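# Hang the lantern on the rail by its red wire

## Task

Get the lantern hanging from the rail by its red wire, with the lantern not touching the table.

## Robot and tools

Robot: two arms, left_arm and right_arm, each ending in a parallel two-finger gripper. Calibrated bases in the scene frame: left_arm at (+0.053, +0.456, 0) m, right_arm at (-0.065, -0.317, 0) m, both unrotated. Scene frame: origin at table-top height midway between the nominal bases, +z up, +x out over the table, left_arm on the +y side. Arm names do not match image left and right.

Frames: each arm's reported hand pose, offsets and wrist-camera pose are in that arm's own base frame. Fixed cameras and the table use the scene frame. Gripper axes: fingers point along +z, open and close along y. end_effector_position is the spot between the pads when shut; fingertips extend about 19 mm past it closed, 6 mm open. A block about 10 cm long juts toward the gripper's +x.

Row layout (used by execute_actions and move): 18 numbers, each in [-1, 1], always for both arms: left dx, dy, dz, rx, ry, rz, left gripper position, force_limit, speed, then the same nine for the right. dx..rz are an offset, not a pose: measured from that arm's Hand target at the start of the action or move, along its base axes. Scale: 1.0 = 0.6 m or 180 degrees; rx, ry, rz form one rotation vector, turning about the Hand target's position. Resending an offset moves the arm again. Sending six zeros re-requests the current Hand target.

Gripper numbers are commands, not offsets: position +1 fully open (85 mm), about -0.8 pads touch, -1 squeezes until blocked. force_limit and speed (both start at +1) set grip strength and closing rate (about 20, 85, 150 mm/s at -1, 0, +1). A fast close from well open gives roughly 200-245 N per pad; a slow close at force_limit -1 about 30 N. To keep a gripper unchanged, repeat its last three numbers; a 0 is a real command. New force or speed only apply after a position change of at least 0.01.

Tools:
- execute_actions(actions, cameras): actions is a list of actions; each action is up to 15 rows at 1/30 s per step, the last row held to fill 15 steps. Every row counts from the action's starting pose. An empty list returns state plus all cameras.
- move(target, speed, blend, stop_force, zero, blocking, cameras): straight-line path toward one row, or a list of up to 15 rows all counted from the same Hand targets. speed in m/s, 0.002 to 1, default 0.25 (turn limit twice that in rad/s). blend in m rounds corners in a list; 0 stops at each. stop_force 12 to 80 N, one for both arms, ends an arm's path on felt push along its travel; unreliable when the gripper rotates, near singular poses, or for light loose objects. Leave it out when backing away from contact. zero resets the force baseline (default true). blocking=false returns early, not allowed with stop_force. Moves do not avoid obstacles, cap at 10 s, and give a "move:" line: done, off_target, moving, held, fault, plus limits (paced = clipped, held = check withheld steps).
- wait(seconds 0 to 10): robot holds its last command.
- stop: brakes a running move; fingers continue.
- zoom_image(camera, region [x0,y0,x1,y1] pixels, up to 504x504) on the latest image of cam_high, cam_low, cam_pegs, cam_rail, cam_left_wrist or cam_right_wrist (all 672x504).
- finished_scene(scene): ends the current scene, irreversible.

Results: per arm end_effector_position (m) and end_effector_quat_wxyz in its base frame; Hand target (last commanded pose after clipping, base for the next offsets); Tool commands; position_measured in counts (3 open, ~78 = 60 mm, 130 = 40 mm, 180 = 20 mm, 230 pads meet); object_status (0 moving, 1 blocked while opening, 2 blocked while closing = gripping, 3 reached target or fully shut); Joint velocities (may say within noise or be omitted); Flange force along gripper axes, including held weight, noisy, or no reading; step readings for execute_actions; MOTOR HOT or fault lines.

Motion limits: each step the command is clipped to 70 mm and 16 degrees from the measured pose, so grippers can settle short; send the gap as an offset. Joint ranges as given (elbow -1.187 to 4.328 rad etc.).

Avoid: 150 N on any part or joint torque over limits (waist, shoulder, elbow 152 N m; wrist joints 38 N m, held weight included) causes a 10 s arm stop. Arms are stiff, so aiming past firm contact faults. Don't let the arms collide or grip each other's fingers. Don't drop or fling the lantern, slam fixed things, or squeeze hard on something still resting on the table. Nothing may leave the table. Long stretched holds heat motors and can lock an arm for 30-60 s. Objects may get nudged by outside pushes, so recheck before releasing; the lantern must stay hanging on its own.

Each tool is called after "Emit:" as name(argument=value, ...), one argument or row to a line, values as JSON.

## Session

Emit:
execute_actions(
  actions=[],
)

Scene clock: 0.00 s.
left_arm: end_effector_position=(+0.6483, -0.0536, +0.1413) position_measured=3 object_status=3 end_effector_quat_wxyz=(-0.053, -0.663, +0.746, +0.035) | right_arm: end_effector_position=(+0.6685, -0.0639, +0.1159) position_measured=3 object_status=3 end_effector_quat_wxyz=(-0.075, +0.385, +0.919, +0.045)
Joint positions: left_arm=[0.12 0.658 0.522 0.003 -1.562 1.334] | right_arm=[0.03 0.725 0.609 -0.144 -1.554 -0.813]
Joint velocities: within noise
Flange force (N): no reading
Hand target: left_arm +0.6483, -0.0536, +0.1413; -0.053, -0.663, +0.746, +0.035 | right_arm +0.6685, -0.0639, +0.1159; -0.075, +0.385, +0.919, +0.045
Tool commands: left_gripper/position=+1.0 left_gripper/force_limit=+1.0 left_gripper/speed=+1.0 right_gripper/position=+1.0 right_gripper/force_limit=+1.0 right_gripper/speed=+1.0

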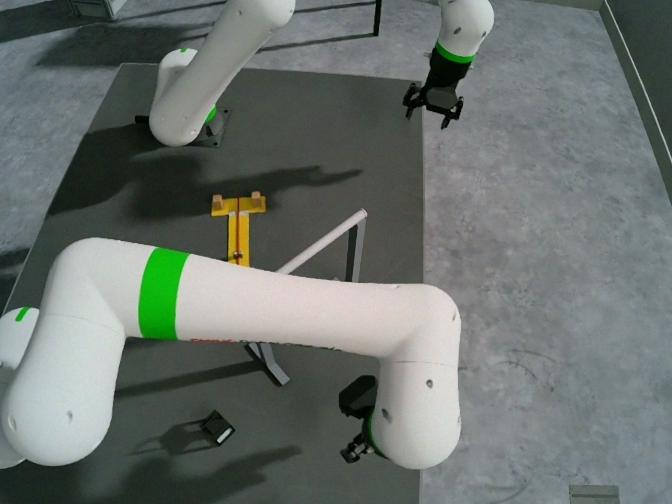

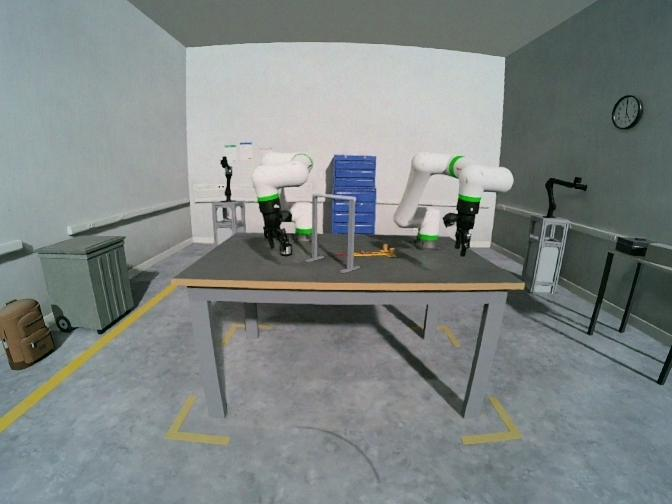

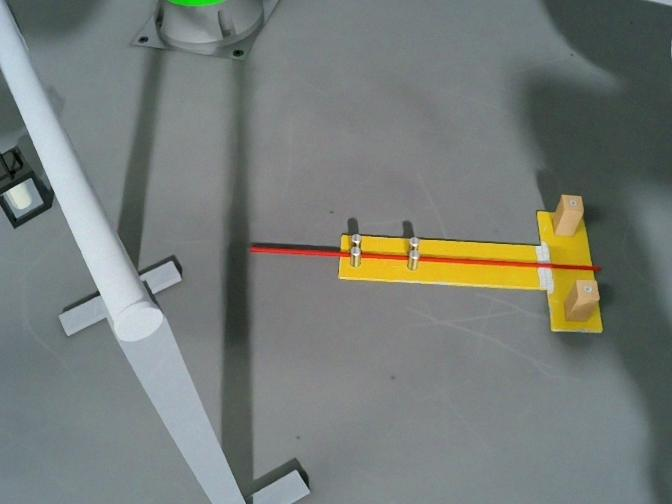

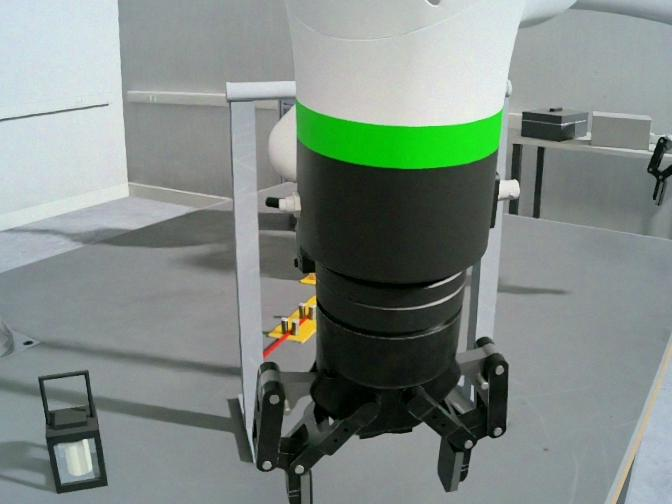

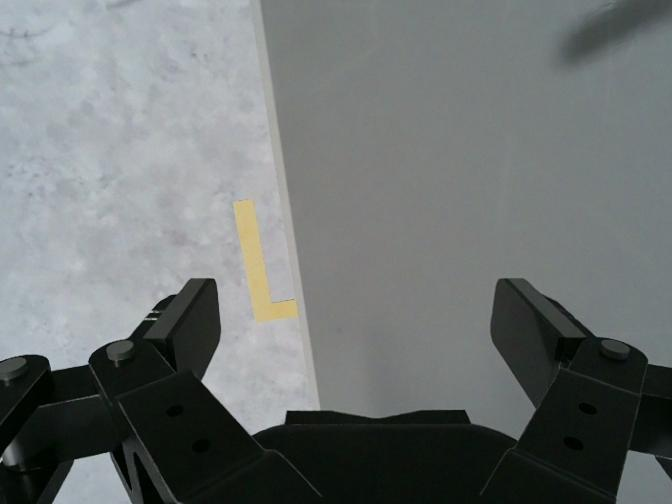

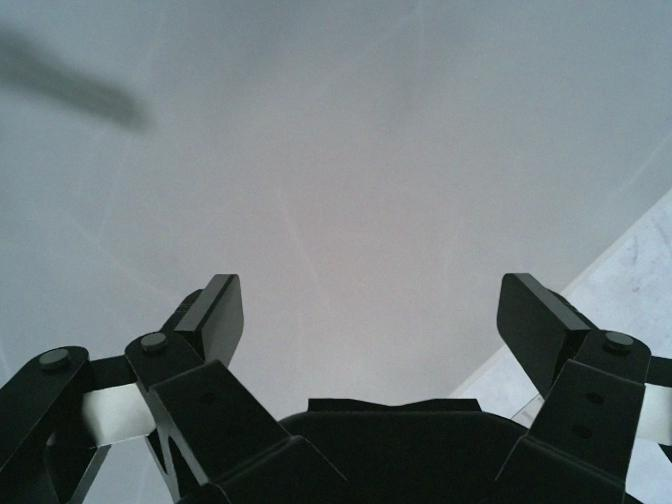

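Emit:
zoom_image(
  camera="cam_pegs",
  region=[230, 180, 630, 350],
)

Emit:
zoom_image(
  camera="cam_rail",
  region=[20, 350, 140, 500],
)

Emit:
zoom_image(
  camera="cam_pegs",
  region=[330, 220, 440, 290],
)

Emit:
zoom_image(
  camera="cam_pegs",
  region=[520, 190, 620, 340],
)

Emit:
zoom_image(
  camera="cam_high",
  region=[130, 170, 300, 290],
)

Scaled by 1.260 from the camera's 672x504 image, which has a finer 960x720 frame.

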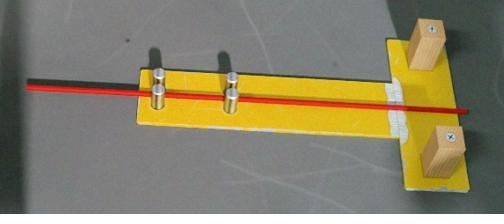

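Scaled by 3.360 from the camera's 672x504 image, which has a finer 960x720 frame.

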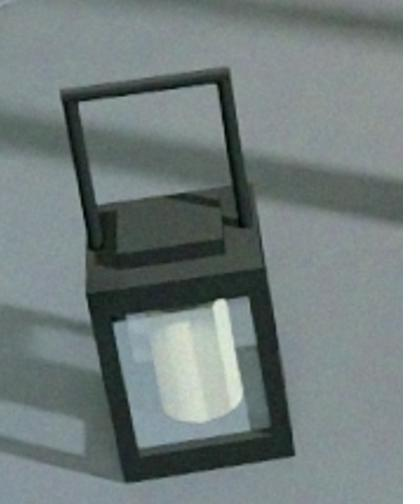

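Scaled by 4.582 from the camera's 672x504 image, which has a finer 960x720 frame.

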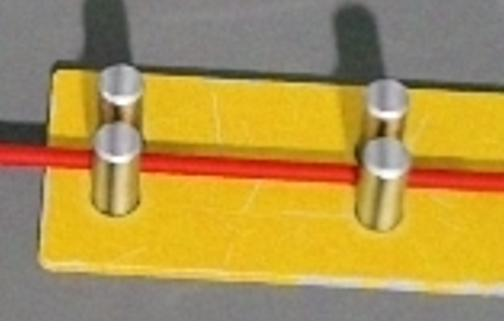

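Scaled by 3.360 from the camera's 672x504 image, which has a finer 960x720 frame.

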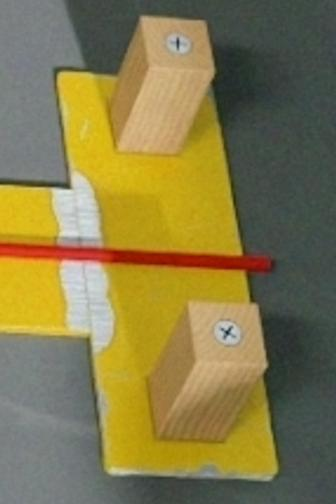

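Scaled by 2.965 from the camera's 672x504 image, which has a finer 960x720 frame.

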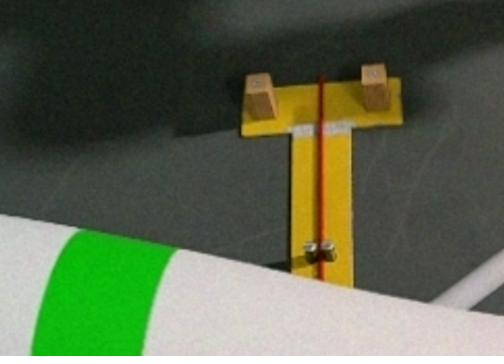

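Emit:
move(
  target=[
    [0,0,0.1,0,0,0,1,1,1,0,0,0.273,0,0,0,1,1,1],
    [-0.34,-0.18,0.1,0.006,-0.02,0.05,1,1,1,-0.614,-0.043,0.273,-0.026,-0.01,-0.09,1,1,1],
    [-0.677,-0.358,0.065,0.012,-0.039,0.0997,1,1,1,-0.531,0.468,0.14,-0.053,-0.019,-0.185,1,1,1],
  ],
  blend=0.04,
  speed=0.25,
  cameras=["all"],
)

Scene clock: 13.30 s.
left_arm: end_effector_position=(+0.2421, -0.2684, +0.1803) position_measured=3 object_status=3 end_effector_quat_wxyz=(+0.000, +0.773, -0.634, +0.000) | right_arm: end_effector_position=(+0.3498, +0.2169, +0.1999) position_measured=3 object_status=3 end_effector_quat_wxyz=(+0.000, +0.635, +0.773, +0.001)
Joint positions: left_arm=[-0.469 -0.203 -0.423 0 -1.35 2.237] | right_arm=[0.877 -0.078 -0.269 0 -1.379 -2.253]
Flange force (N): left_arm=[-2.6 6.2 1.0] | right_arm=[8.0 10.1 -2.8]
Hand target: left_arm +0.2421, -0.2684, +0.1803; +0.000, +0.773, -0.634, +0.000 | right_arm +0.3499, +0.2169, +0.1999; +0.000, +0.635, +0.773, +0.001
Off the commanded pose: left_arm 0.000 m, 0 deg | right_arm 0.000 m, 0 deg.
move: done
camera_calibration:
cam_left_wrist: T_world_to_cam=[[-0.980333, -0.197254, 0.00621276, 0.192318], [-0.18444, 0.926942, 0.326743, 0.255994], [-0.0702102, 0.319171, -0.945093, 0.40334], [0, 0, 0, 1]] pos_world=[0.26407, -0.32809, 0.296355]
cam_right_wrist: T_world_to_cam=[[0.982694, 0.184818, -0.0124698, -0.370821], [0.177032, -0.917213, 0.356904, 0.0807955], [0.0545249, -0.352935, -0.934058, 0.367158], [0, 0, 0, 1]] pos_world=[0.33008, 0.272224, 0.309487]

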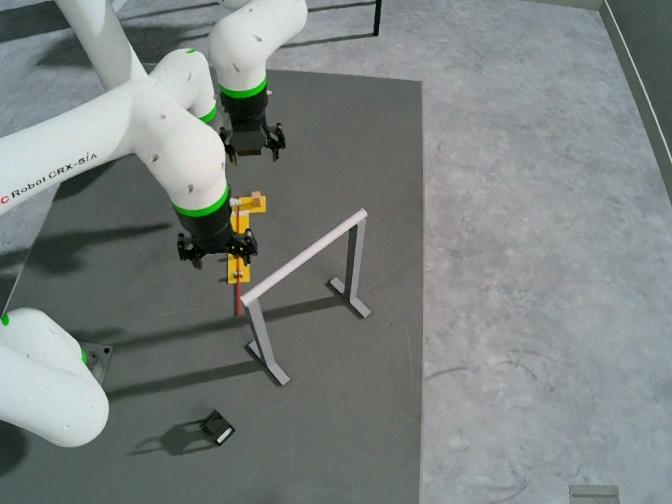

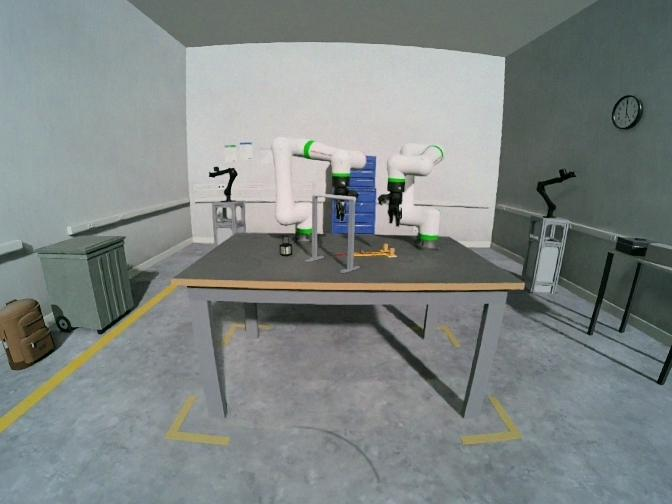

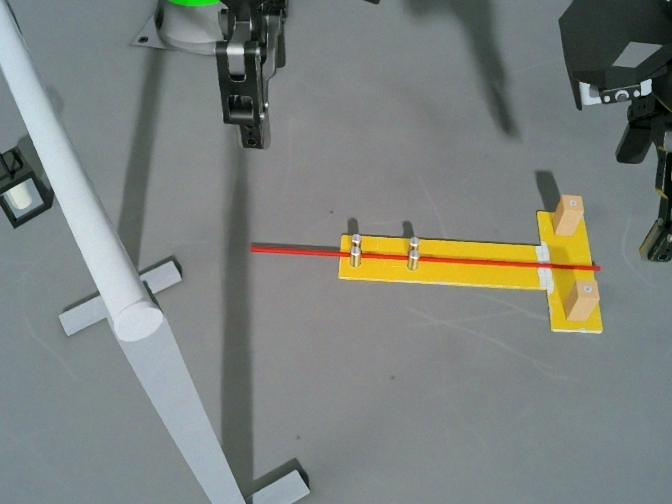

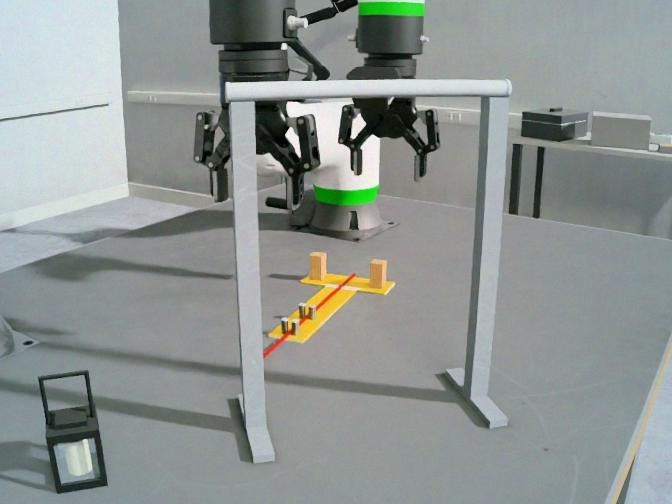

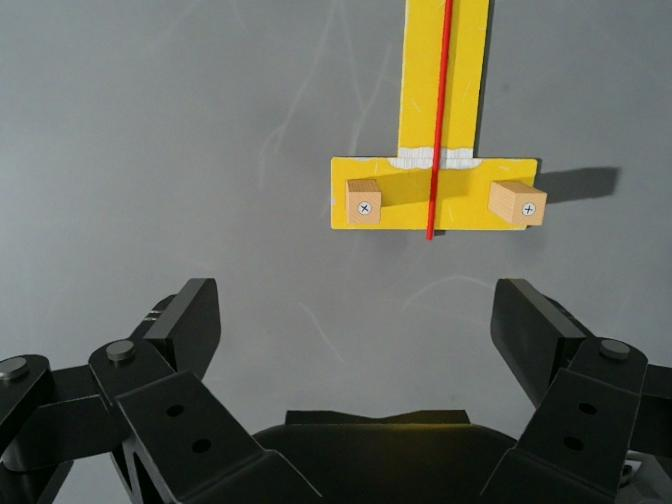

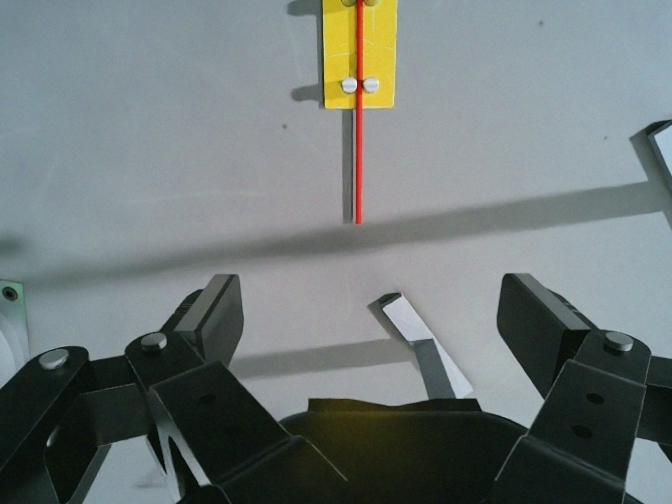

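Emit:
move(
  target=[
    [-0.0053,-0.0185,-0.1,0,0,0,1,-1,-0.5,0.0002,0.0342,-0.1,0,0,0,0,-1,0],
    [-0.0053,-0.0185,-0.22,0,0,0,1,-1,-0.5,0.0002,0.0342,-0.21,0,0,0,0,-1,0],
  ],
  speed=0.12,
  cameras=["all"],
)

Scene clock: 16.97 s.
left_arm: end_effector_position=(+0.2389, -0.2795, +0.0483) position_measured=3 object_status=3 end_effector_quat_wxyz=(+0.000, +0.773, -0.634, +0.000) | right_arm: end_effector_position=(+0.3499, +0.2375, +0.0739) position_measured=129 object_status=3 end_effector_quat_wxyz=(+0.000, +0.635, +0.773, +0.001)
Joint positions: left_arm=[-0.502 -0.041 -0.617 0 -0.995 2.27] | right_arm=[0.909 0.063 -0.442 0.001 -1.065 -2.285]
Joint velocities: left_arm=[0 -0.001 0 0.005 0.002 -0.001] | right_arm=[within noise]
Flange force (N): left_arm=[-4.4 5.7 -2.5] | right_arm=[7.7 6.7 -0.7]
Hand target: left_arm +0.2389, -0.2795, +0.0483; +0.000, +0.773, -0.634, +0.000 | right_arm +0.3500, +0.2375, +0.0739; +0.000, +0.635, +0.773, +0.001
Off the commanded pose: left_arm 0.000 m, 0 deg | right_arm 0.000 m, 0 deg.
move: done
camera_calibration:
cam_left_wrist: T_world_to_cam=[[-0.980369, -0.197073, 0.00621642, 0.187882], [-0.184246, 0.926877, 0.327035, 0.308736], [-0.0702116, 0.31947, -0.944992, 0.281896], [0, 0, 0, 1]] pos_world=[0.26087, -0.339192, 0.164254]
cam_right_wrist: T_world_to_cam=[[0.982676, 0.184909, -0.0125039, -0.376311], [0.177129, -0.917195, 0.356903, 0.14457], [0.0545259, -0.352934, -0.934058, 0.256825], [0, 0, 0, 1]] pos_world=[0.330181, 0.292824, 0.183587]

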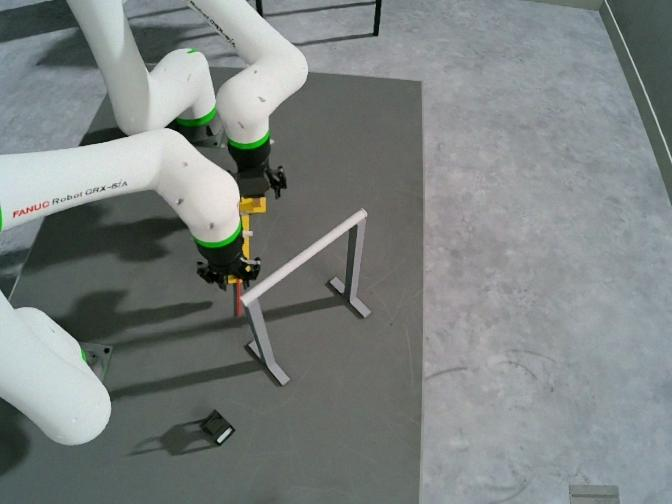

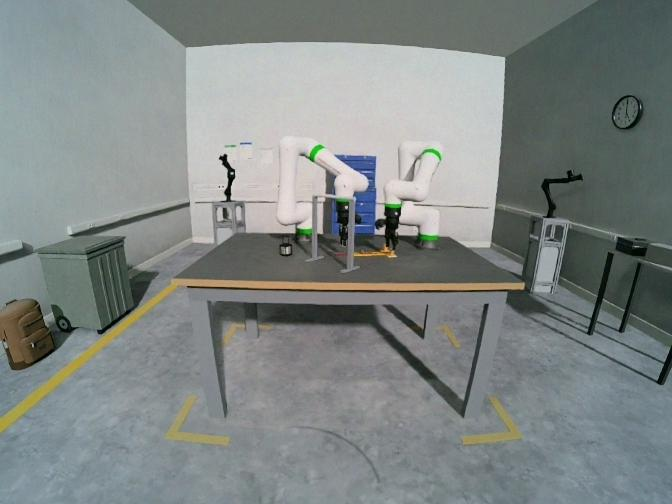

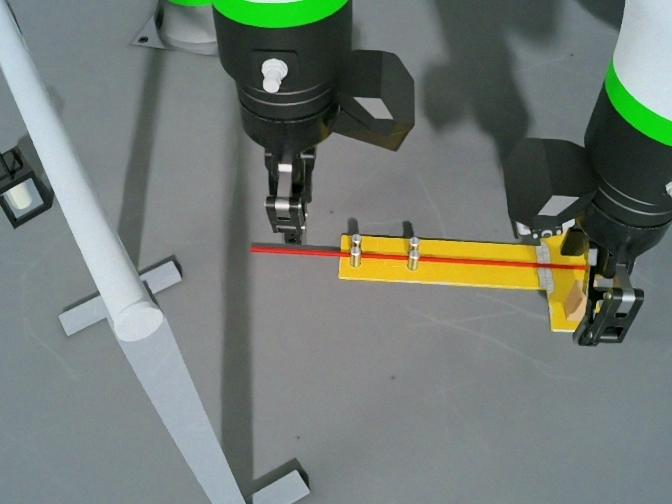

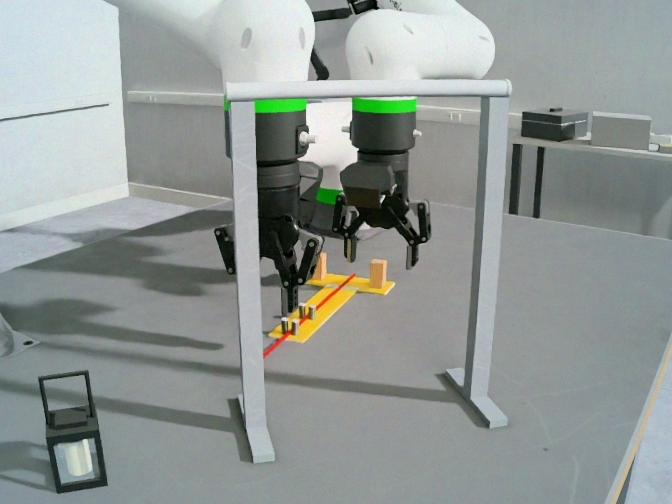

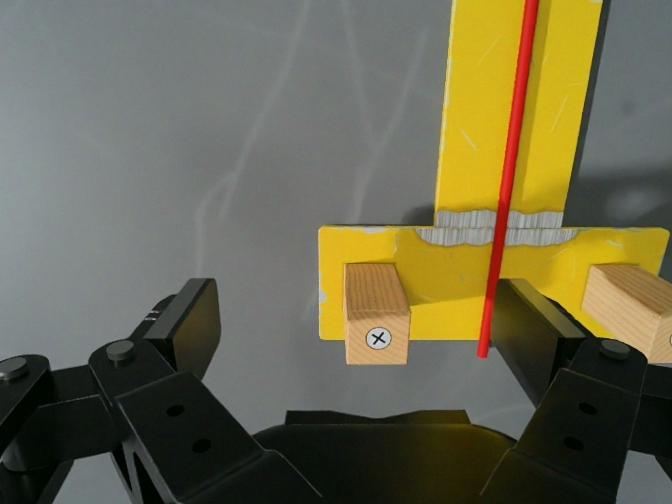

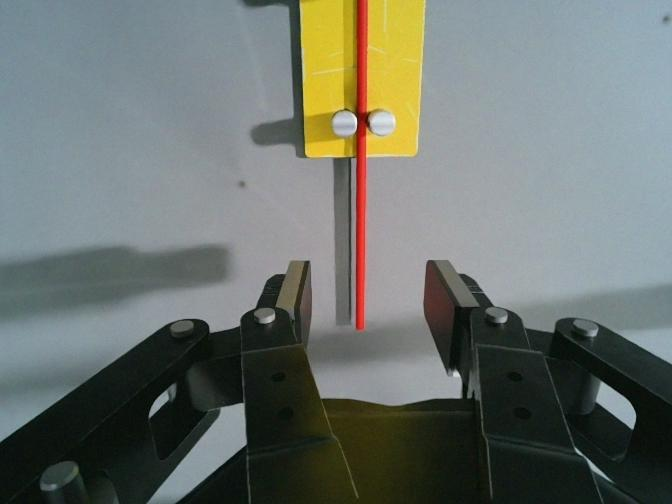

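Emit:
move(
  target=[-0.01,0,-0.005,0,0,0,1,-1,-0.5,0,0,-0.08,0,0,0,0,-1,0],
  speed=0.05,
  stop_force=14,
  cameras=["cam_right_wrist","cam_left_wrist"],
)

Emit:
execute_actions(
  actions=[
    [[0,0,0,0,0,0,-1,-1,-1,0,0,0,0,0,0,-1,-0.5,-1]],
    [[0,0,0,0,0,0,-1,-1,-1,0,0,0,0,0,0,-1,-0.5,-1]],
    [[0,0,0,0,0,0,-1,-1,-1,0,0,0,0,0,0,-1,-0.5,-1]],
    [[0,0,0,0,0,0,-1,-1,-1,0,0,0,0,0,0,-1,-0.5,-1]],
    [[0,0,0,0,0,0,-1,-1,-1,0,0,0,0,0,0,-1,-0.5,-1]],
  ],
  cameras=["cam_pegs","cam_right_wrist","cam_left_wrist"],
)

Scene clock: 19.77 s.
left_arm: end_effector_position=(+0.2329, -0.2795, +0.0453) position_measured=3 object_status=3 end_effector_quat_wxyz=(+0.000, +0.773, -0.634, +0.000) | right_arm: end_effector_position=(+0.3500, +0.2375, +0.0259) position_measured=129 object_status=3 end_effector_quat_wxyz=(+0.000, +0.635, +0.773, +0.001)
Joint positions: left_arm=[-0.511 -0.047 -0.63 0 -0.987 2.278] | right_arm=[0.909 0.133 -0.496 0.001 -0.94 -2.285]
Flange force (N): left_arm=[-4.4 5.2 -2.1] | right_arm=[7.4 6.8 0.5]
Hand target: left_arm +0.2329, -0.2795, +0.0453; +0.000, +0.773, -0.634, +0.000 | right_arm +0.3500, +0.2375, +0.0259; +0.000, +0.635, +0.773, +0.001
Off the commanded pose: left_arm 0.000 m, 0 deg | right_arm 0.000 m, 0 deg.
move: done
camera_calibration:
cam_left_wrist: T_world_to_cam=[[-0.98032, -0.197312, 0.0063786, 0.1819], [-0.184433, 0.9269, 0.326865, 0.308694], [-0.0704067, 0.319256, -0.94505, 0.278626], [0, 0, 0, 1]] pos_world=[0.254871, -0.33919, 0.161254]
cam_right_wrist: T_world_to_cam=[[0.982694, 0.184817, -0.0124694, -0.376994], [0.177031, -0.917213, 0.356904, 0.161756], [0.0545249, -0.352935, -0.934058, 0.211892], [0, 0, 0, 1]] pos_world=[0.33028, 0.292824, 0.135487]
Images, in order (width x height): cam_left_wrist 672x504, cam_right_wrist 672x504.

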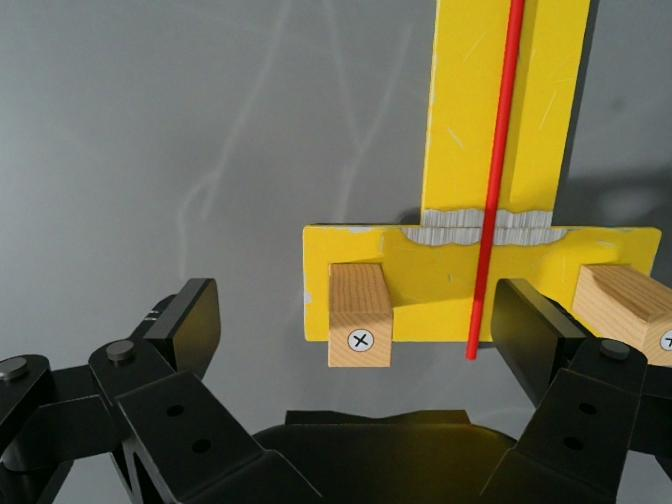

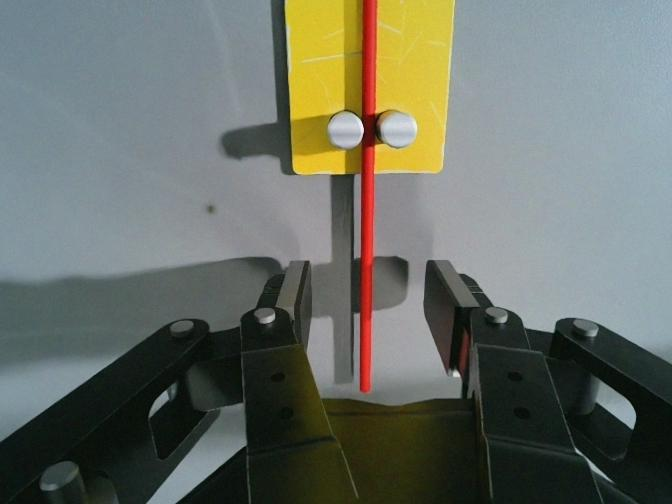

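Scene clock: 23.40 s.
left_arm: end_effector_position=(+0.2329, -0.2795, +0.0453) position_measured=181 object_status=2 end_effector_quat_wxyz=(+0.000, +0.773, -0.634, +0.000) | right_arm: end_effector_position=(+0.3500, +0.2375, +0.0259) position_measured=224 object_status=2 end_effector_quat_wxyz=(+0.000, +0.635, +0.773, +0.001)
Joint positions: left_arm=[-0.511 -0.047 -0.63 0 -0.987 2.278] | right_arm=[0.909 0.133 -0.496 0.001 -0.94 -2.285]
Flange force (N): left_arm=[-6.0 8.4 -9.2] | right_arm=[8.0 6.0 0.7]
Flange force at the end of the 1st action (N): left_arm=[-3.3 5.7 -1.9] | right_arm=[7.8 5.5 0.6]
Flange force at the end of the 2nd action (N): left_arm=[-4.2 4.9 -1.4] | right_arm=[6.9 6.6 -0.1]
Flange force at the end of the 3rd action (N): left_arm=[-3.4 4.9 -2.4] | right_arm=[7.3 7.1 0.8]
Flange force at the end of the 4th action (N): left_arm=[-4.2 5.1 -2.2] | right_arm=[7.0 5.5 -0.3]
Hand target: left_arm +0.2329, -0.2795, +0.0453; +0.000, +0.773, -0.634, +0.000 | right_arm +0.3500, +0.2375, +0.0259; +0.000, +0.635, +0.773, +0.001
Off the commanded pose: left_arm 0.000 m, 0 deg | right_arm 0.000 m, 0 deg.
Step readings (end_effector_position of left_arm | right_arm; steps 1 to 15: 1st action; 16 to 30: 2nd action; 31 to 45: 3rd action; 46 to 60: 4th action; 61 to 75: 5th action):
0: (+0.2329, -0.2795, +0.0453) | (+0.3500, +0.2375, +0.0259)
1: (+0.2329, -0.2795, +0.0453) | (+0.3500, +0.2375, +0.0259)
2: (+0.2329, -0.2795, +0.0453) | (+0.3500, +0.2375, +0.0259)
4: (+0.2329, -0.2795, +0.0453) | (+0.3500, +0.2375, +0.0259)
8: (+0.2329, -0.2795, +0.0453) | (+0.3500, +0.2375, +0.0259)
15: (+0.2329, -0.2795, +0.0453) | (+0.3500, +0.2375, +0.0259)
16: (+0.2329, -0.2795, +0.0453) | (+0.3500, +0.2375, +0.0259)
17: (+0.2329, -0.2795, +0.0453) | (+0.3500, +0.2375, +0.0259)
19: (+0.2329, -0.2795, +0.0453) | (+0.3500, +0.2375, +0.0259)
23: (+0.2329, -0.2795, +0.0453) | (+0.3500, +0.2375, +0.0259)
30: (+0.2329, -0.2795, +0.0453) | (+0.3500, +0.2375, +0.0259)
31: (+0.2329, -0.2795, +0.0453) | (+0.3500, +0.2375, +0.0259)
32: (+0.2329, -0.2795, +0.0453) | (+0.3500, +0.2375, +0.0259)
34: (+0.2329, -0.2795, +0.0453) | (+0.3500, +0.2375, +0.0259)
38: (+0.2329, -0.2795, +0.0453) | (+0.3500, +0.2375, +0.0259)
45: (+0.2329, -0.2795, +0.0453) | (+0.3500, +0.2375, +0.0259)
46: (+0.2329, -0.2795, +0.0453) | (+0.3500, +0.2375, +0.0259)
47: (+0.2329, -0.2795, +0.0453) | (+0.3500, +0.2375, +0.0259)
49: (+0.2329, -0.2795, +0.0453) | (+0.3500, +0.2375, +0.0259)
53: (+0.2329, -0.2795, +0.0453) | (+0.3500, +0.2375, +0.0259)
60: (+0.2329, -0.2795, +0.0453) | (+0.3500, +0.2375, +0.0259)
61: (+0.2329, -0.2795, +0.0453) | (+0.3500, +0.2375, +0.0259)
62: (+0.2329, -0.2795, +0.0453) | (+0.3500, +0.2375, +0.0259)
64: (+0.2329, -0.2795, +0.0453) | (+0.3500, +0.2375, +0.0259)
68: (+0.2329, -0.2795, +0.0453) | (+0.3500, +0.2375, +0.0259)
75: (+0.2329, -0.2795, +0.0453) | (+0.3500, +0.2375, +0.0259)
camera_calibration:
cam_left_wrist: T_world_to_cam=[[-0.980327, -0.19728, 0.00628626, 0.181927], [-0.184434, 0.926906, 0.326847, 0.308699], [-0.0703073, 0.319258, -0.945056, 0.278603], [0, 0, 0, 1]] pos_world=[0.25487, -0.339191, 0.161255]
cam_right_wrist: T_world_to_cam=[[0.982694, 0.184817, -0.0124694, -0.376994], [0.177031, -0.917213, 0.356904, 0.161756], [0.0545249, -0.352935, -0.934058, 0.211892], [0, 0, 0, 1]] pos_world=[0.33028, 0.292824, 0.135487]
Images, in order (width x height): cam_pegs 672x504, cam_left_wrist 672x504, cam_right_wrist 672x504.

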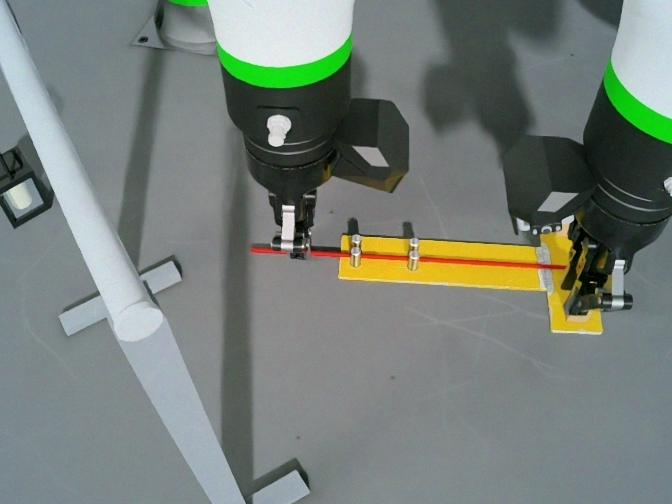

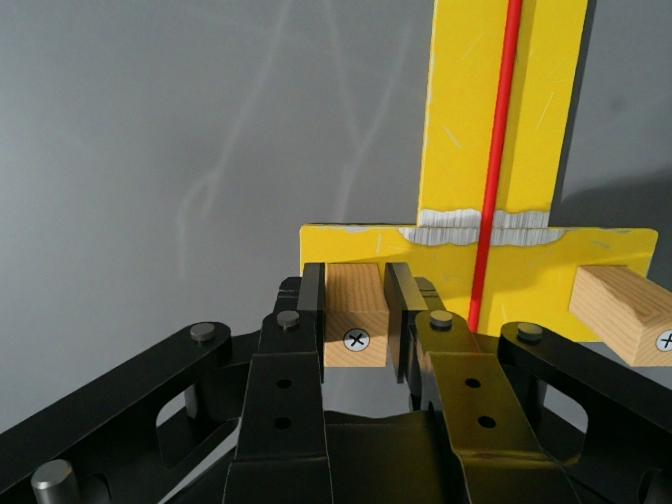

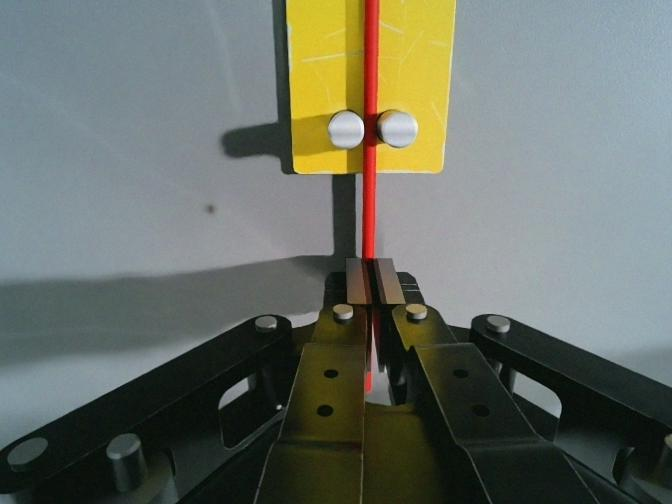

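Emit:
execute_actions(
  actions=[
    [[0,0,0,0,0,0,-1,-1,-1,0,0,0,0,0,0,-0.3,-0.5,0]],
    [[0,0,0,0,0,0,-1,-1,-1,0.0078,-0.0392,0,0,0,0,-0.3,-0.5,0]],
    [[0,0,0,0,0,0,-1,-1,-1,0,0,0,0,0,0,-1,-0.2,-1]],
    [[0,0,0,0,0,0,-1,-1,-1,0,0,0,0,0,0,-1,-0.2,-1]],
    [[0,0,0,0,0,0,-1,-1,-1,0,0,0,0,0,0,-1,-0.2,-1]],
  ],
)

Emit:
move(
  target=[
    [0,0,0,0,0,0,-1,-1,-1,-0.030,-0.002,0,0,0,-0.0833,-1,-0.2,-1],
    [0,0,0,0,0,0,-1,-1,-1,-0.0587,0.0037,0,0,0,-0.1667,-1,-0.2,-1],
    [0,0,0,0,0,0,-1,-1,-1,-0.0845,0.0165,0,0,0,-0.25,-1,-0.2,-1],
    [0,0,0,0,0,0,-1,-1,-1,-0.1053,0.0348,0,0,0,-0.3333,-1,-0.2,-1],
  ],
  blend=0.005,
  speed=0.15,
  cameras=["cam_pegs","cam_right_wrist"],
)

Scene clock: 29.40 s.
left_arm: end_effector_position=(+0.2329, -0.2795, +0.0453) position_measured=181 object_status=2 end_effector_quat_wxyz=(+0.000, +0.773, -0.634, +0.000) | right_arm: end_effector_position=(+0.3547, +0.2139, +0.0259) position_measured=225 object_status=2 end_effector_quat_wxyz=(+0.000, +0.635, +0.773, +0.001)
Joint positions: left_arm=[-0.511 -0.047 -0.63 0 -0.987 2.278] | right_arm=[0.862 0.112 -0.52 0.001 -0.937 -2.239]
Flange force (N): left_arm=[-6.0 8.2 -9.5] | right_arm=[7.6 6.7 0.3]
Flange force at the end of the 1st action (N): left_arm=[-4.8 7.6 -9.0] | right_arm=[6.8 6.3 0.3]
Flange force at the end of the 2nd action (N): left_arm=[-5.8 8.4 -9.1] | right_arm=[6.7 6.7 0.3]
Flange force at the end of the 3rd action (N): left_arm=[-5.9 8.5 -9.1] | right_arm=[7.6 6.3 -0.2]
Flange force at the end of the 4th action (N): left_arm=[-5.1 7.9 -9.0] | right_arm=[7.0 6.2 0.5]
Hand target: left_arm +0.2329, -0.2795, +0.0453; +0.000, +0.773, -0.634, +0.000 | right_arm +0.3547, +0.2139, +0.0259; +0.000, +0.635, +0.773, +0.001
Off the commanded pose: left_arm 0.000 m, 0 deg | right_arm 0.000 m, 0 deg.
Step readings (end_effector_position of left_arm | right_arm; steps 1 to 15: 1st action; 16 to 30: 2nd action; 31 to 45: 3rd action; 46 to 60: 4th action; 61 to 75: 5th action):
0: (+0.2329, -0.2795, +0.0452) | (+0.3500, +0.2375, +0.0259)
1: (+0.2329, -0.2795, +0.0452) | (+0.3500, +0.2375, +0.0259)
2: (+0.2329, -0.2795, +0.0452) | (+0.3500, +0.2375, +0.0259)
4: (+0.2329, -0.2795, +0.0452) | (+0.3500, +0.2375, +0.0259)
8: (+0.2329, -0.2795, +0.0452) | (+0.3500, +0.2375, +0.0259)
15: (+0.2329, -0.2795, +0.0453) | (+0.3500, +0.2375, +0.0259)
16: (+0.2329, -0.2795, +0.0453) | (+0.3500, +0.2375, +0.0259)
17: (+0.2329, -0.2795, +0.0453) | (+0.3501, +0.2367, +0.0258)
19: (+0.2329, -0.2795, +0.0453) | (+0.3517, +0.2280, +0.0256)
23: (+0.2329, -0.2795, +0.0453) | (+0.3543, +0.2154, +0.0258)
30: (+0.2329, -0.2795, +0.0453) | (+0.3547, +0.2140, +0.0259)
31: (+0.2329, -0.2795, +0.0453) | (+0.3547, +0.2140, +0.0259)
32: (+0.2329, -0.2795, +0.0453) | (+0.3547, +0.2140, +0.0259)
34: (+0.2329, -0.2795, +0.0453) | (+0.3547, +0.2140, +0.0259)
38: (+0.2329, -0.2795, +0.0453) | (+0.3547, +0.2140, +0.0259)
45: (+0.2329, -0.2795, +0.0453) | (+0.3547, +0.2139, +0.0259)
46: (+0.2329, -0.2795, +0.0453) | (+0.3547, +0.2139, +0.0259)
47: (+0.2329, -0.2795, +0.0453) | (+0.3547, +0.2139, +0.0259)
49: (+0.2329, -0.2795, +0.0453) | (+0.3547, +0.2139, +0.0259)
53: (+0.2329, -0.2795, +0.0453) | (+0.3547, +0.2139, +0.0259)
60: (+0.2329, -0.2795, +0.0453) | (+0.3547, +0.2139, +0.0259)
61: (+0.2329, -0.2795, +0.0453) | (+0.3547, +0.2139, +0.0259)
62: (+0.2329, -0.2795, +0.0453) | (+0.3547, +0.2139, +0.0259)
64: (+0.2329, -0.2795, +0.0453) | (+0.3547, +0.2139, +0.0259)
68: (+0.2329, -0.2795, +0.0453) | (+0.3547, +0.2139, +0.0259)
75: (+0.2329, -0.2795, +0.0453) | (+0.3547, +0.2139, +0.0259)

Scene clock: 33.40 s.
left_arm: end_effector_position=(+0.2329, -0.2795, +0.0453) position_measured=181 object_status=2 end_effector_quat_wxyz=(+0.000, +0.773, -0.634, +0.000) | right_arm: end_effector_position=(+0.2915, +0.2348, +0.0259) position_measured=225 object_status=2 end_effector_quat_wxyz=(+0.000, +0.936, +0.352, +0.000)
Joint positions: left_arm=[-0.511 -0.047 -0.63 0 -0.987 2.278] | right_arm=[1.034 0.014 -0.626 0.001 -0.931 -3.458]
Flange force (N): left_arm=[-8.0 4.4 -10.0] | right_arm=[5.0 -1.3 0.4]
Hand target: left_arm +0.2329, -0.2795, +0.0453; +0.000, +0.773, -0.634, +0.000 | right_arm +0.2915, +0.2348, +0.0259; +0.000, +0.936, +0.352, +0.000
Off the commanded pose: left_arm 0.000 m, 0 deg | right_arm 0.000 m, 0 deg.
move: done
camera_calibration:
cam_right_wrist: T_world_to_cam=[[0.651504, -0.758544, -0.0124177, -0.000917112], [-0.70574, -0.611994, 0.356924, 0.355372], [-0.278342, -0.223774, -0.934051, 0.280862], [0, 0, 0, 1]] pos_world=[0.329573, 0.279639, 0.135487]
Images, in order (width x height): cam_pegs 672x504, cam_right_wrist 672x504.

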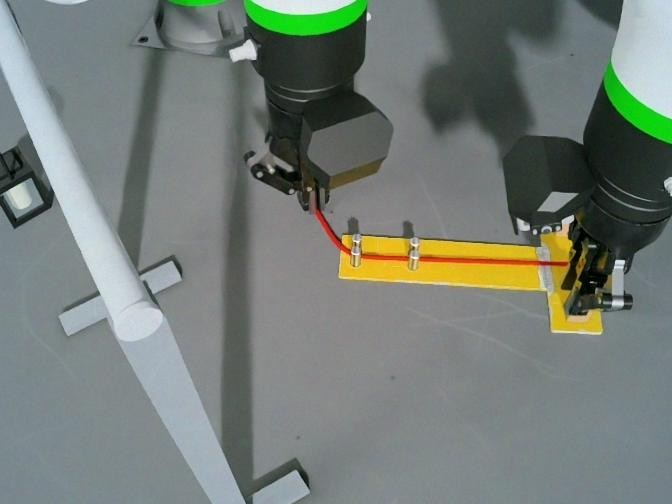

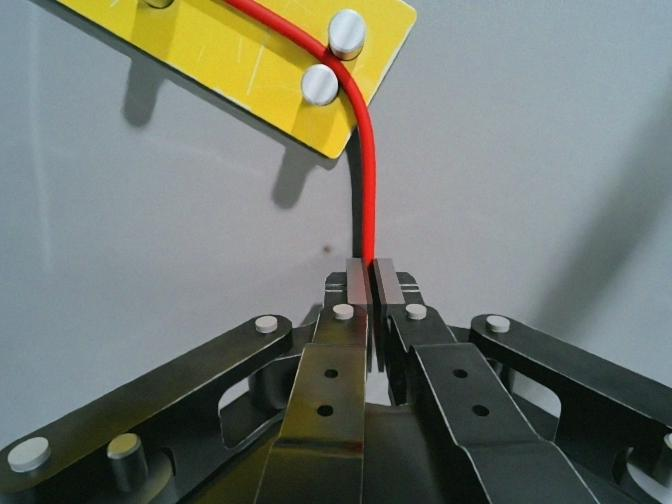

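Emit:
move(
  target=[
    [0,0,0,0,0,0,-1,-1,-1,0,0,0,0,0,0,0,-0.2,-0.5],
    [0,0,0,0,0,0,-1,-1,-1,0,0,0.14,0,0,0,0,-0.2,-0.5],
    [0,0,0,0,0,0,-1,-1,-1,0,0,0.14,0,0,0.5,0,-0.2,-0.5],
    [0,0,0,0,0,0,-1,-1,-1,0,0,0.14,0,0,0.97,0,-0.2,-0.5],
  ],
  speed=0.4,
  cameras=["cam_pegs","cam_right_wrist"],
)

Scene clock: 41.00 s.
left_arm: end_effector_position=(+0.2329, -0.2795, +0.0453) position_measured=181 object_status=2 end_effector_quat_wxyz=(+0.000, +0.773, -0.634, +0.000) | right_arm: end_effector_position=(+0.2915, +0.2348, +0.1099) position_measured=129 object_status=3 end_effector_quat_wxyz=(+0.000, -0.307, +0.952, +0.000)
Joint positions: left_arm=[-0.511 -0.047 -0.63 0 -0.987 2.278] | right_arm=[1.032 -0.107 -0.514 -0.001 -1.164 -0.407]
Flange force (N): left_arm=[-8.8 4.3 -9.9] | right_arm=[-8.0 3.5 -2.0]
Hand target: left_arm +0.2329, -0.2795, +0.0453; +0.000, +0.773, -0.634, +0.000 | right_arm +0.2915, +0.2348, +0.1099; +0.000, -0.307, +0.952, +0.000
Off the commanded pose: left_arm 0.000 m, 0 deg | right_arm 0.000 m, 0 deg.
move: done
camera_calibration:
cam_right_wrist: T_world_to_cam=[[-0.577143, 0.816549, -0.0124295, -0.0116032], [0.760256, 0.542787, 0.356922, -0.373088], [0.298191, 0.196545, -0.934052, 0.0925728], [0, 0, 0, 1]] pos_world=[0.249342, 0.193788, 0.219487]
Images, in order (width x height): cam_pegs 672x504, cam_right_wrist 672x504.

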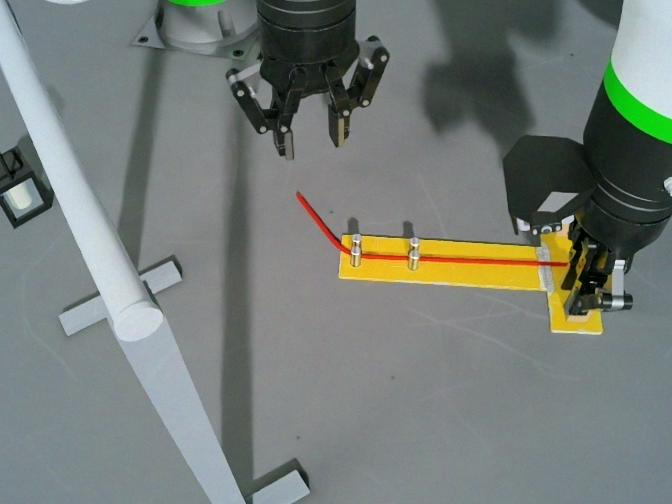

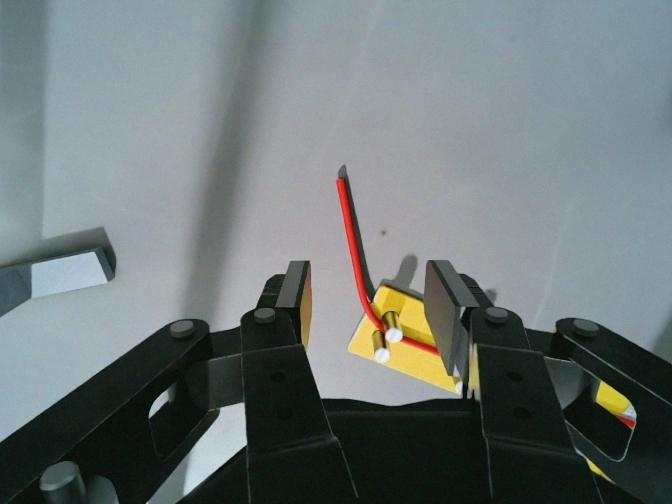

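Emit:
move(
  target=[
    [0,0,0,0,0,0,-1,-1,-1,0.0083,-0.0047,-0.05,0,0,0.08,0,-0.2,-1],
    [0,0,0,0,0,0,-1,-1,-1,0.0083,-0.0047,-0.135,0,0,0.08,0,-0.2,-1],
    [0,0,0,0,0,0,-1,-1,-1,0.0083,-0.0047,-0.135,0,0,0.08,-1,-0.2,-1],
  ],
  speed=0.2,
  cameras=["cam_right_wrist"],
)

Scene clock: 46.93 s.
left_arm: end_effector_position=(+0.2329, -0.2795, +0.0453) position_measured=181 object_status=2 end_effector_quat_wxyz=(+0.000, +0.773, -0.634, +0.000) | right_arm: end_effector_position=(+0.2965, +0.2320, +0.0289) position_measured=230 object_status=3 end_effector_quat_wxyz=(+0.000, -0.424, +0.906, +0.000)
Joint positions: left_arm=[-0.511 -0.047 -0.63 0 -0.987 2.278] | right_arm=[1.016 0.015 -0.615 -0.001 -0.94 -0.139]
Flange force (N): left_arm=[-8.5 4.4 -10.2] | right_arm=[-9.5 3.1 0.3]
Hand target: left_arm +0.2329, -0.2795, +0.0453; +0.000, +0.773, -0.634, +0.000 | right_arm +0.2965, +0.2320, +0.0289; +0.000, -0.424, +0.906, +0.000
Off the commanded pose: left_arm 0.000 m, 0 deg | right_arm 0.000 m, 0 deg.
move: done
camera_calibration:
cam_right_wrist: T_world_to_cam=[[-0.762088, 0.647354, -0.0124457, 0.0866244], [0.601358, 0.714802, 0.356968, -0.339251], [0.239981, 0.264557, -0.934034, 0.0174591], [0, 0, 0, 1]] pos_world=[0.265837, 0.181802, 0.138487]
Images, in order (width x height): cam_right_wrist 672x504.

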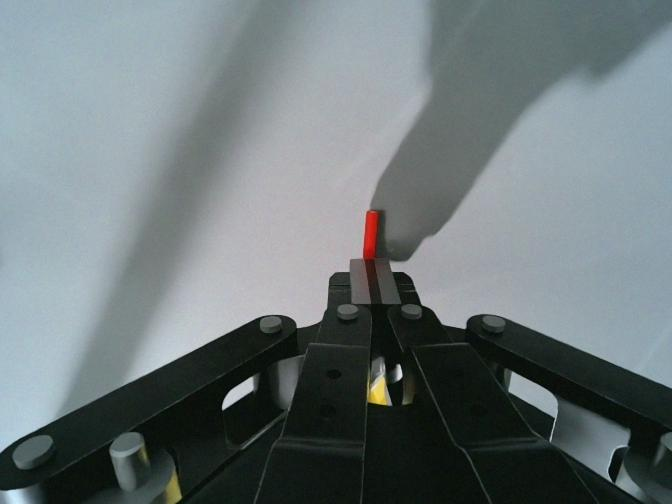

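Emit:
execute_actions(
  actions=[
    [[0,0,0,0,0,0,-1,-1,-1,0,0,0,0,0,0,-0.3,-0.2,-0.5]],
    [[0,0,0,0,0,0,-1,-1,-1,0,0,-0.009,0,0,0,-0.3,-0.2,-0.5]],
    [[0,0,0,0,0,0,-1,-1,-1,0,0,0,0,0,0,-1,-0.2,-1]],
    [[0,0,0,0,0,0,-1,-1,-1,0,0,0,0,0,0,-1,-0.2,-1]],
  ],
  cameras=["cam_right_wrist"],
)

Scene clock: 50.20 s.
left_arm: end_effector_position=(+0.2329, -0.2795, +0.0453) position_measured=181 object_status=2 end_effector_quat_wxyz=(+0.000, +0.773, -0.634, +0.000) | right_arm: end_effector_position=(+0.2965, +0.2320, +0.0235) position_measured=224 object_status=0 end_effector_quat_wxyz=(+0.000, -0.424, +0.906, +0.000)
Joint positions: left_arm=[-0.511 -0.047 -0.63 0 -0.987 2.278] | right_arm=[1.016 0.025 -0.621 -0.001 -0.925 -0.139]
Flange force (N): left_arm=[-8.6 3.9 -9.7] | right_arm=[-8.3 0.4 1.2]
Flange force at the end of the 1st action (N): left_arm=[-8.3 4.5 -10.4] | right_arm=[-9.0 3.0 0.1]
Flange force at the end of the 2nd action (N): left_arm=[-9.1 4.6 -9.6] | right_arm=[-10.0 2.7 1.1]
Flange force at the end of the 3rd action (N): left_arm=[-8.6 4.3 -10.0] | right_arm=[-8.5 3.4 0.2]
Hand target: left_arm +0.2329, -0.2795, +0.0453; +0.000, +0.773, -0.634, +0.000 | right_arm +0.2965, +0.2320, +0.0235; +0.000, -0.424, +0.906, +0.000
Off the commanded pose: left_arm 0.000 m, 0 deg | right_arm 0.000 m, 0 deg.
Step readings (end_effector_position of left_arm | right_arm; steps 1 to 15: 1st action; 16 to 30: 2nd action; 31 to 45: 3rd action; 46 to 60: 4th action):
0: (+0.2329, -0.2795, +0.0453) | (+0.2965, +0.2320, +0.0289)
1: (+0.2329, -0.2795, +0.0453) | (+0.2965, +0.2320, +0.0289)
2: (+0.2329, -0.2795, +0.0453) | (+0.2965, +0.2320, +0.0289)
4: (+0.2329, -0.2795, +0.0453) | (+0.2965, +0.2320, +0.0289)
8: (+0.2329, -0.2795, +0.0453) | (+0.2965, +0.2320, +0.0289)
15: (+0.2329, -0.2795, +0.0453) | (+0.2965, +0.2320, +0.0289)
16: (+0.2329, -0.2795, +0.0453) | (+0.2965, +0.2320, +0.0289)
17: (+0.2329, -0.2795, +0.0453) | (+0.2965, +0.2321, +0.0283)
19: (+0.2329, -0.2795, +0.0453) | (+0.2964, +0.2319, +0.0254)
23: (+0.2329, -0.2795, +0.0453) | (+0.2965, +0.2320, +0.0238)
30: (+0.2329, -0.2795, +0.0453) | (+0.2965, +0.2320, +0.0235)
31: (+0.2329, -0.2795, +0.0453) | (+0.2965, +0.2320, +0.0235)
32: (+0.2329, -0.2795, +0.0453) | (+0.2965, +0.2320, +0.0235)
34: (+0.2329, -0.2795, +0.0453) | (+0.2965, +0.2320, +0.0235)
38: (+0.2329, -0.2795, +0.0453) | (+0.2965, +0.2320, +0.0235)
45: (+0.2329, -0.2795, +0.0453) | (+0.2965, +0.2320, +0.0235)
46: (+0.2329, -0.2795, +0.0453) | (+0.2965, +0.2320, +0.0235)
47: (+0.2329, -0.2795, +0.0453) | (+0.2965, +0.2320, +0.0235)
49: (+0.2329, -0.2795, +0.0453) | (+0.2965, +0.2320, +0.0235)
53: (+0.2329, -0.2795, +0.0453) | (+0.2965, +0.2320, +0.0235)
60: (+0.2329, -0.2795, +0.0453) | (+0.2965, +0.2320, +0.0235)
camera_calibration:
cam_right_wrist: T_world_to_cam=[[-0.762088, 0.647354, -0.0124457, 0.0865572], [0.601358, 0.714802, 0.356968, -0.337323], [0.239981, 0.264557, -0.934034, 0.0124153], [0, 0, 0, 1]] pos_world=[0.265837, 0.181802, 0.133087]
Images, in order (width x height): cam_right_wrist 672x504.

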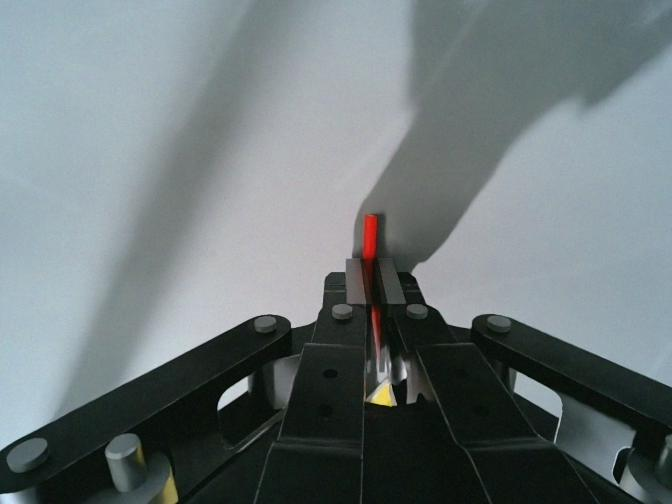

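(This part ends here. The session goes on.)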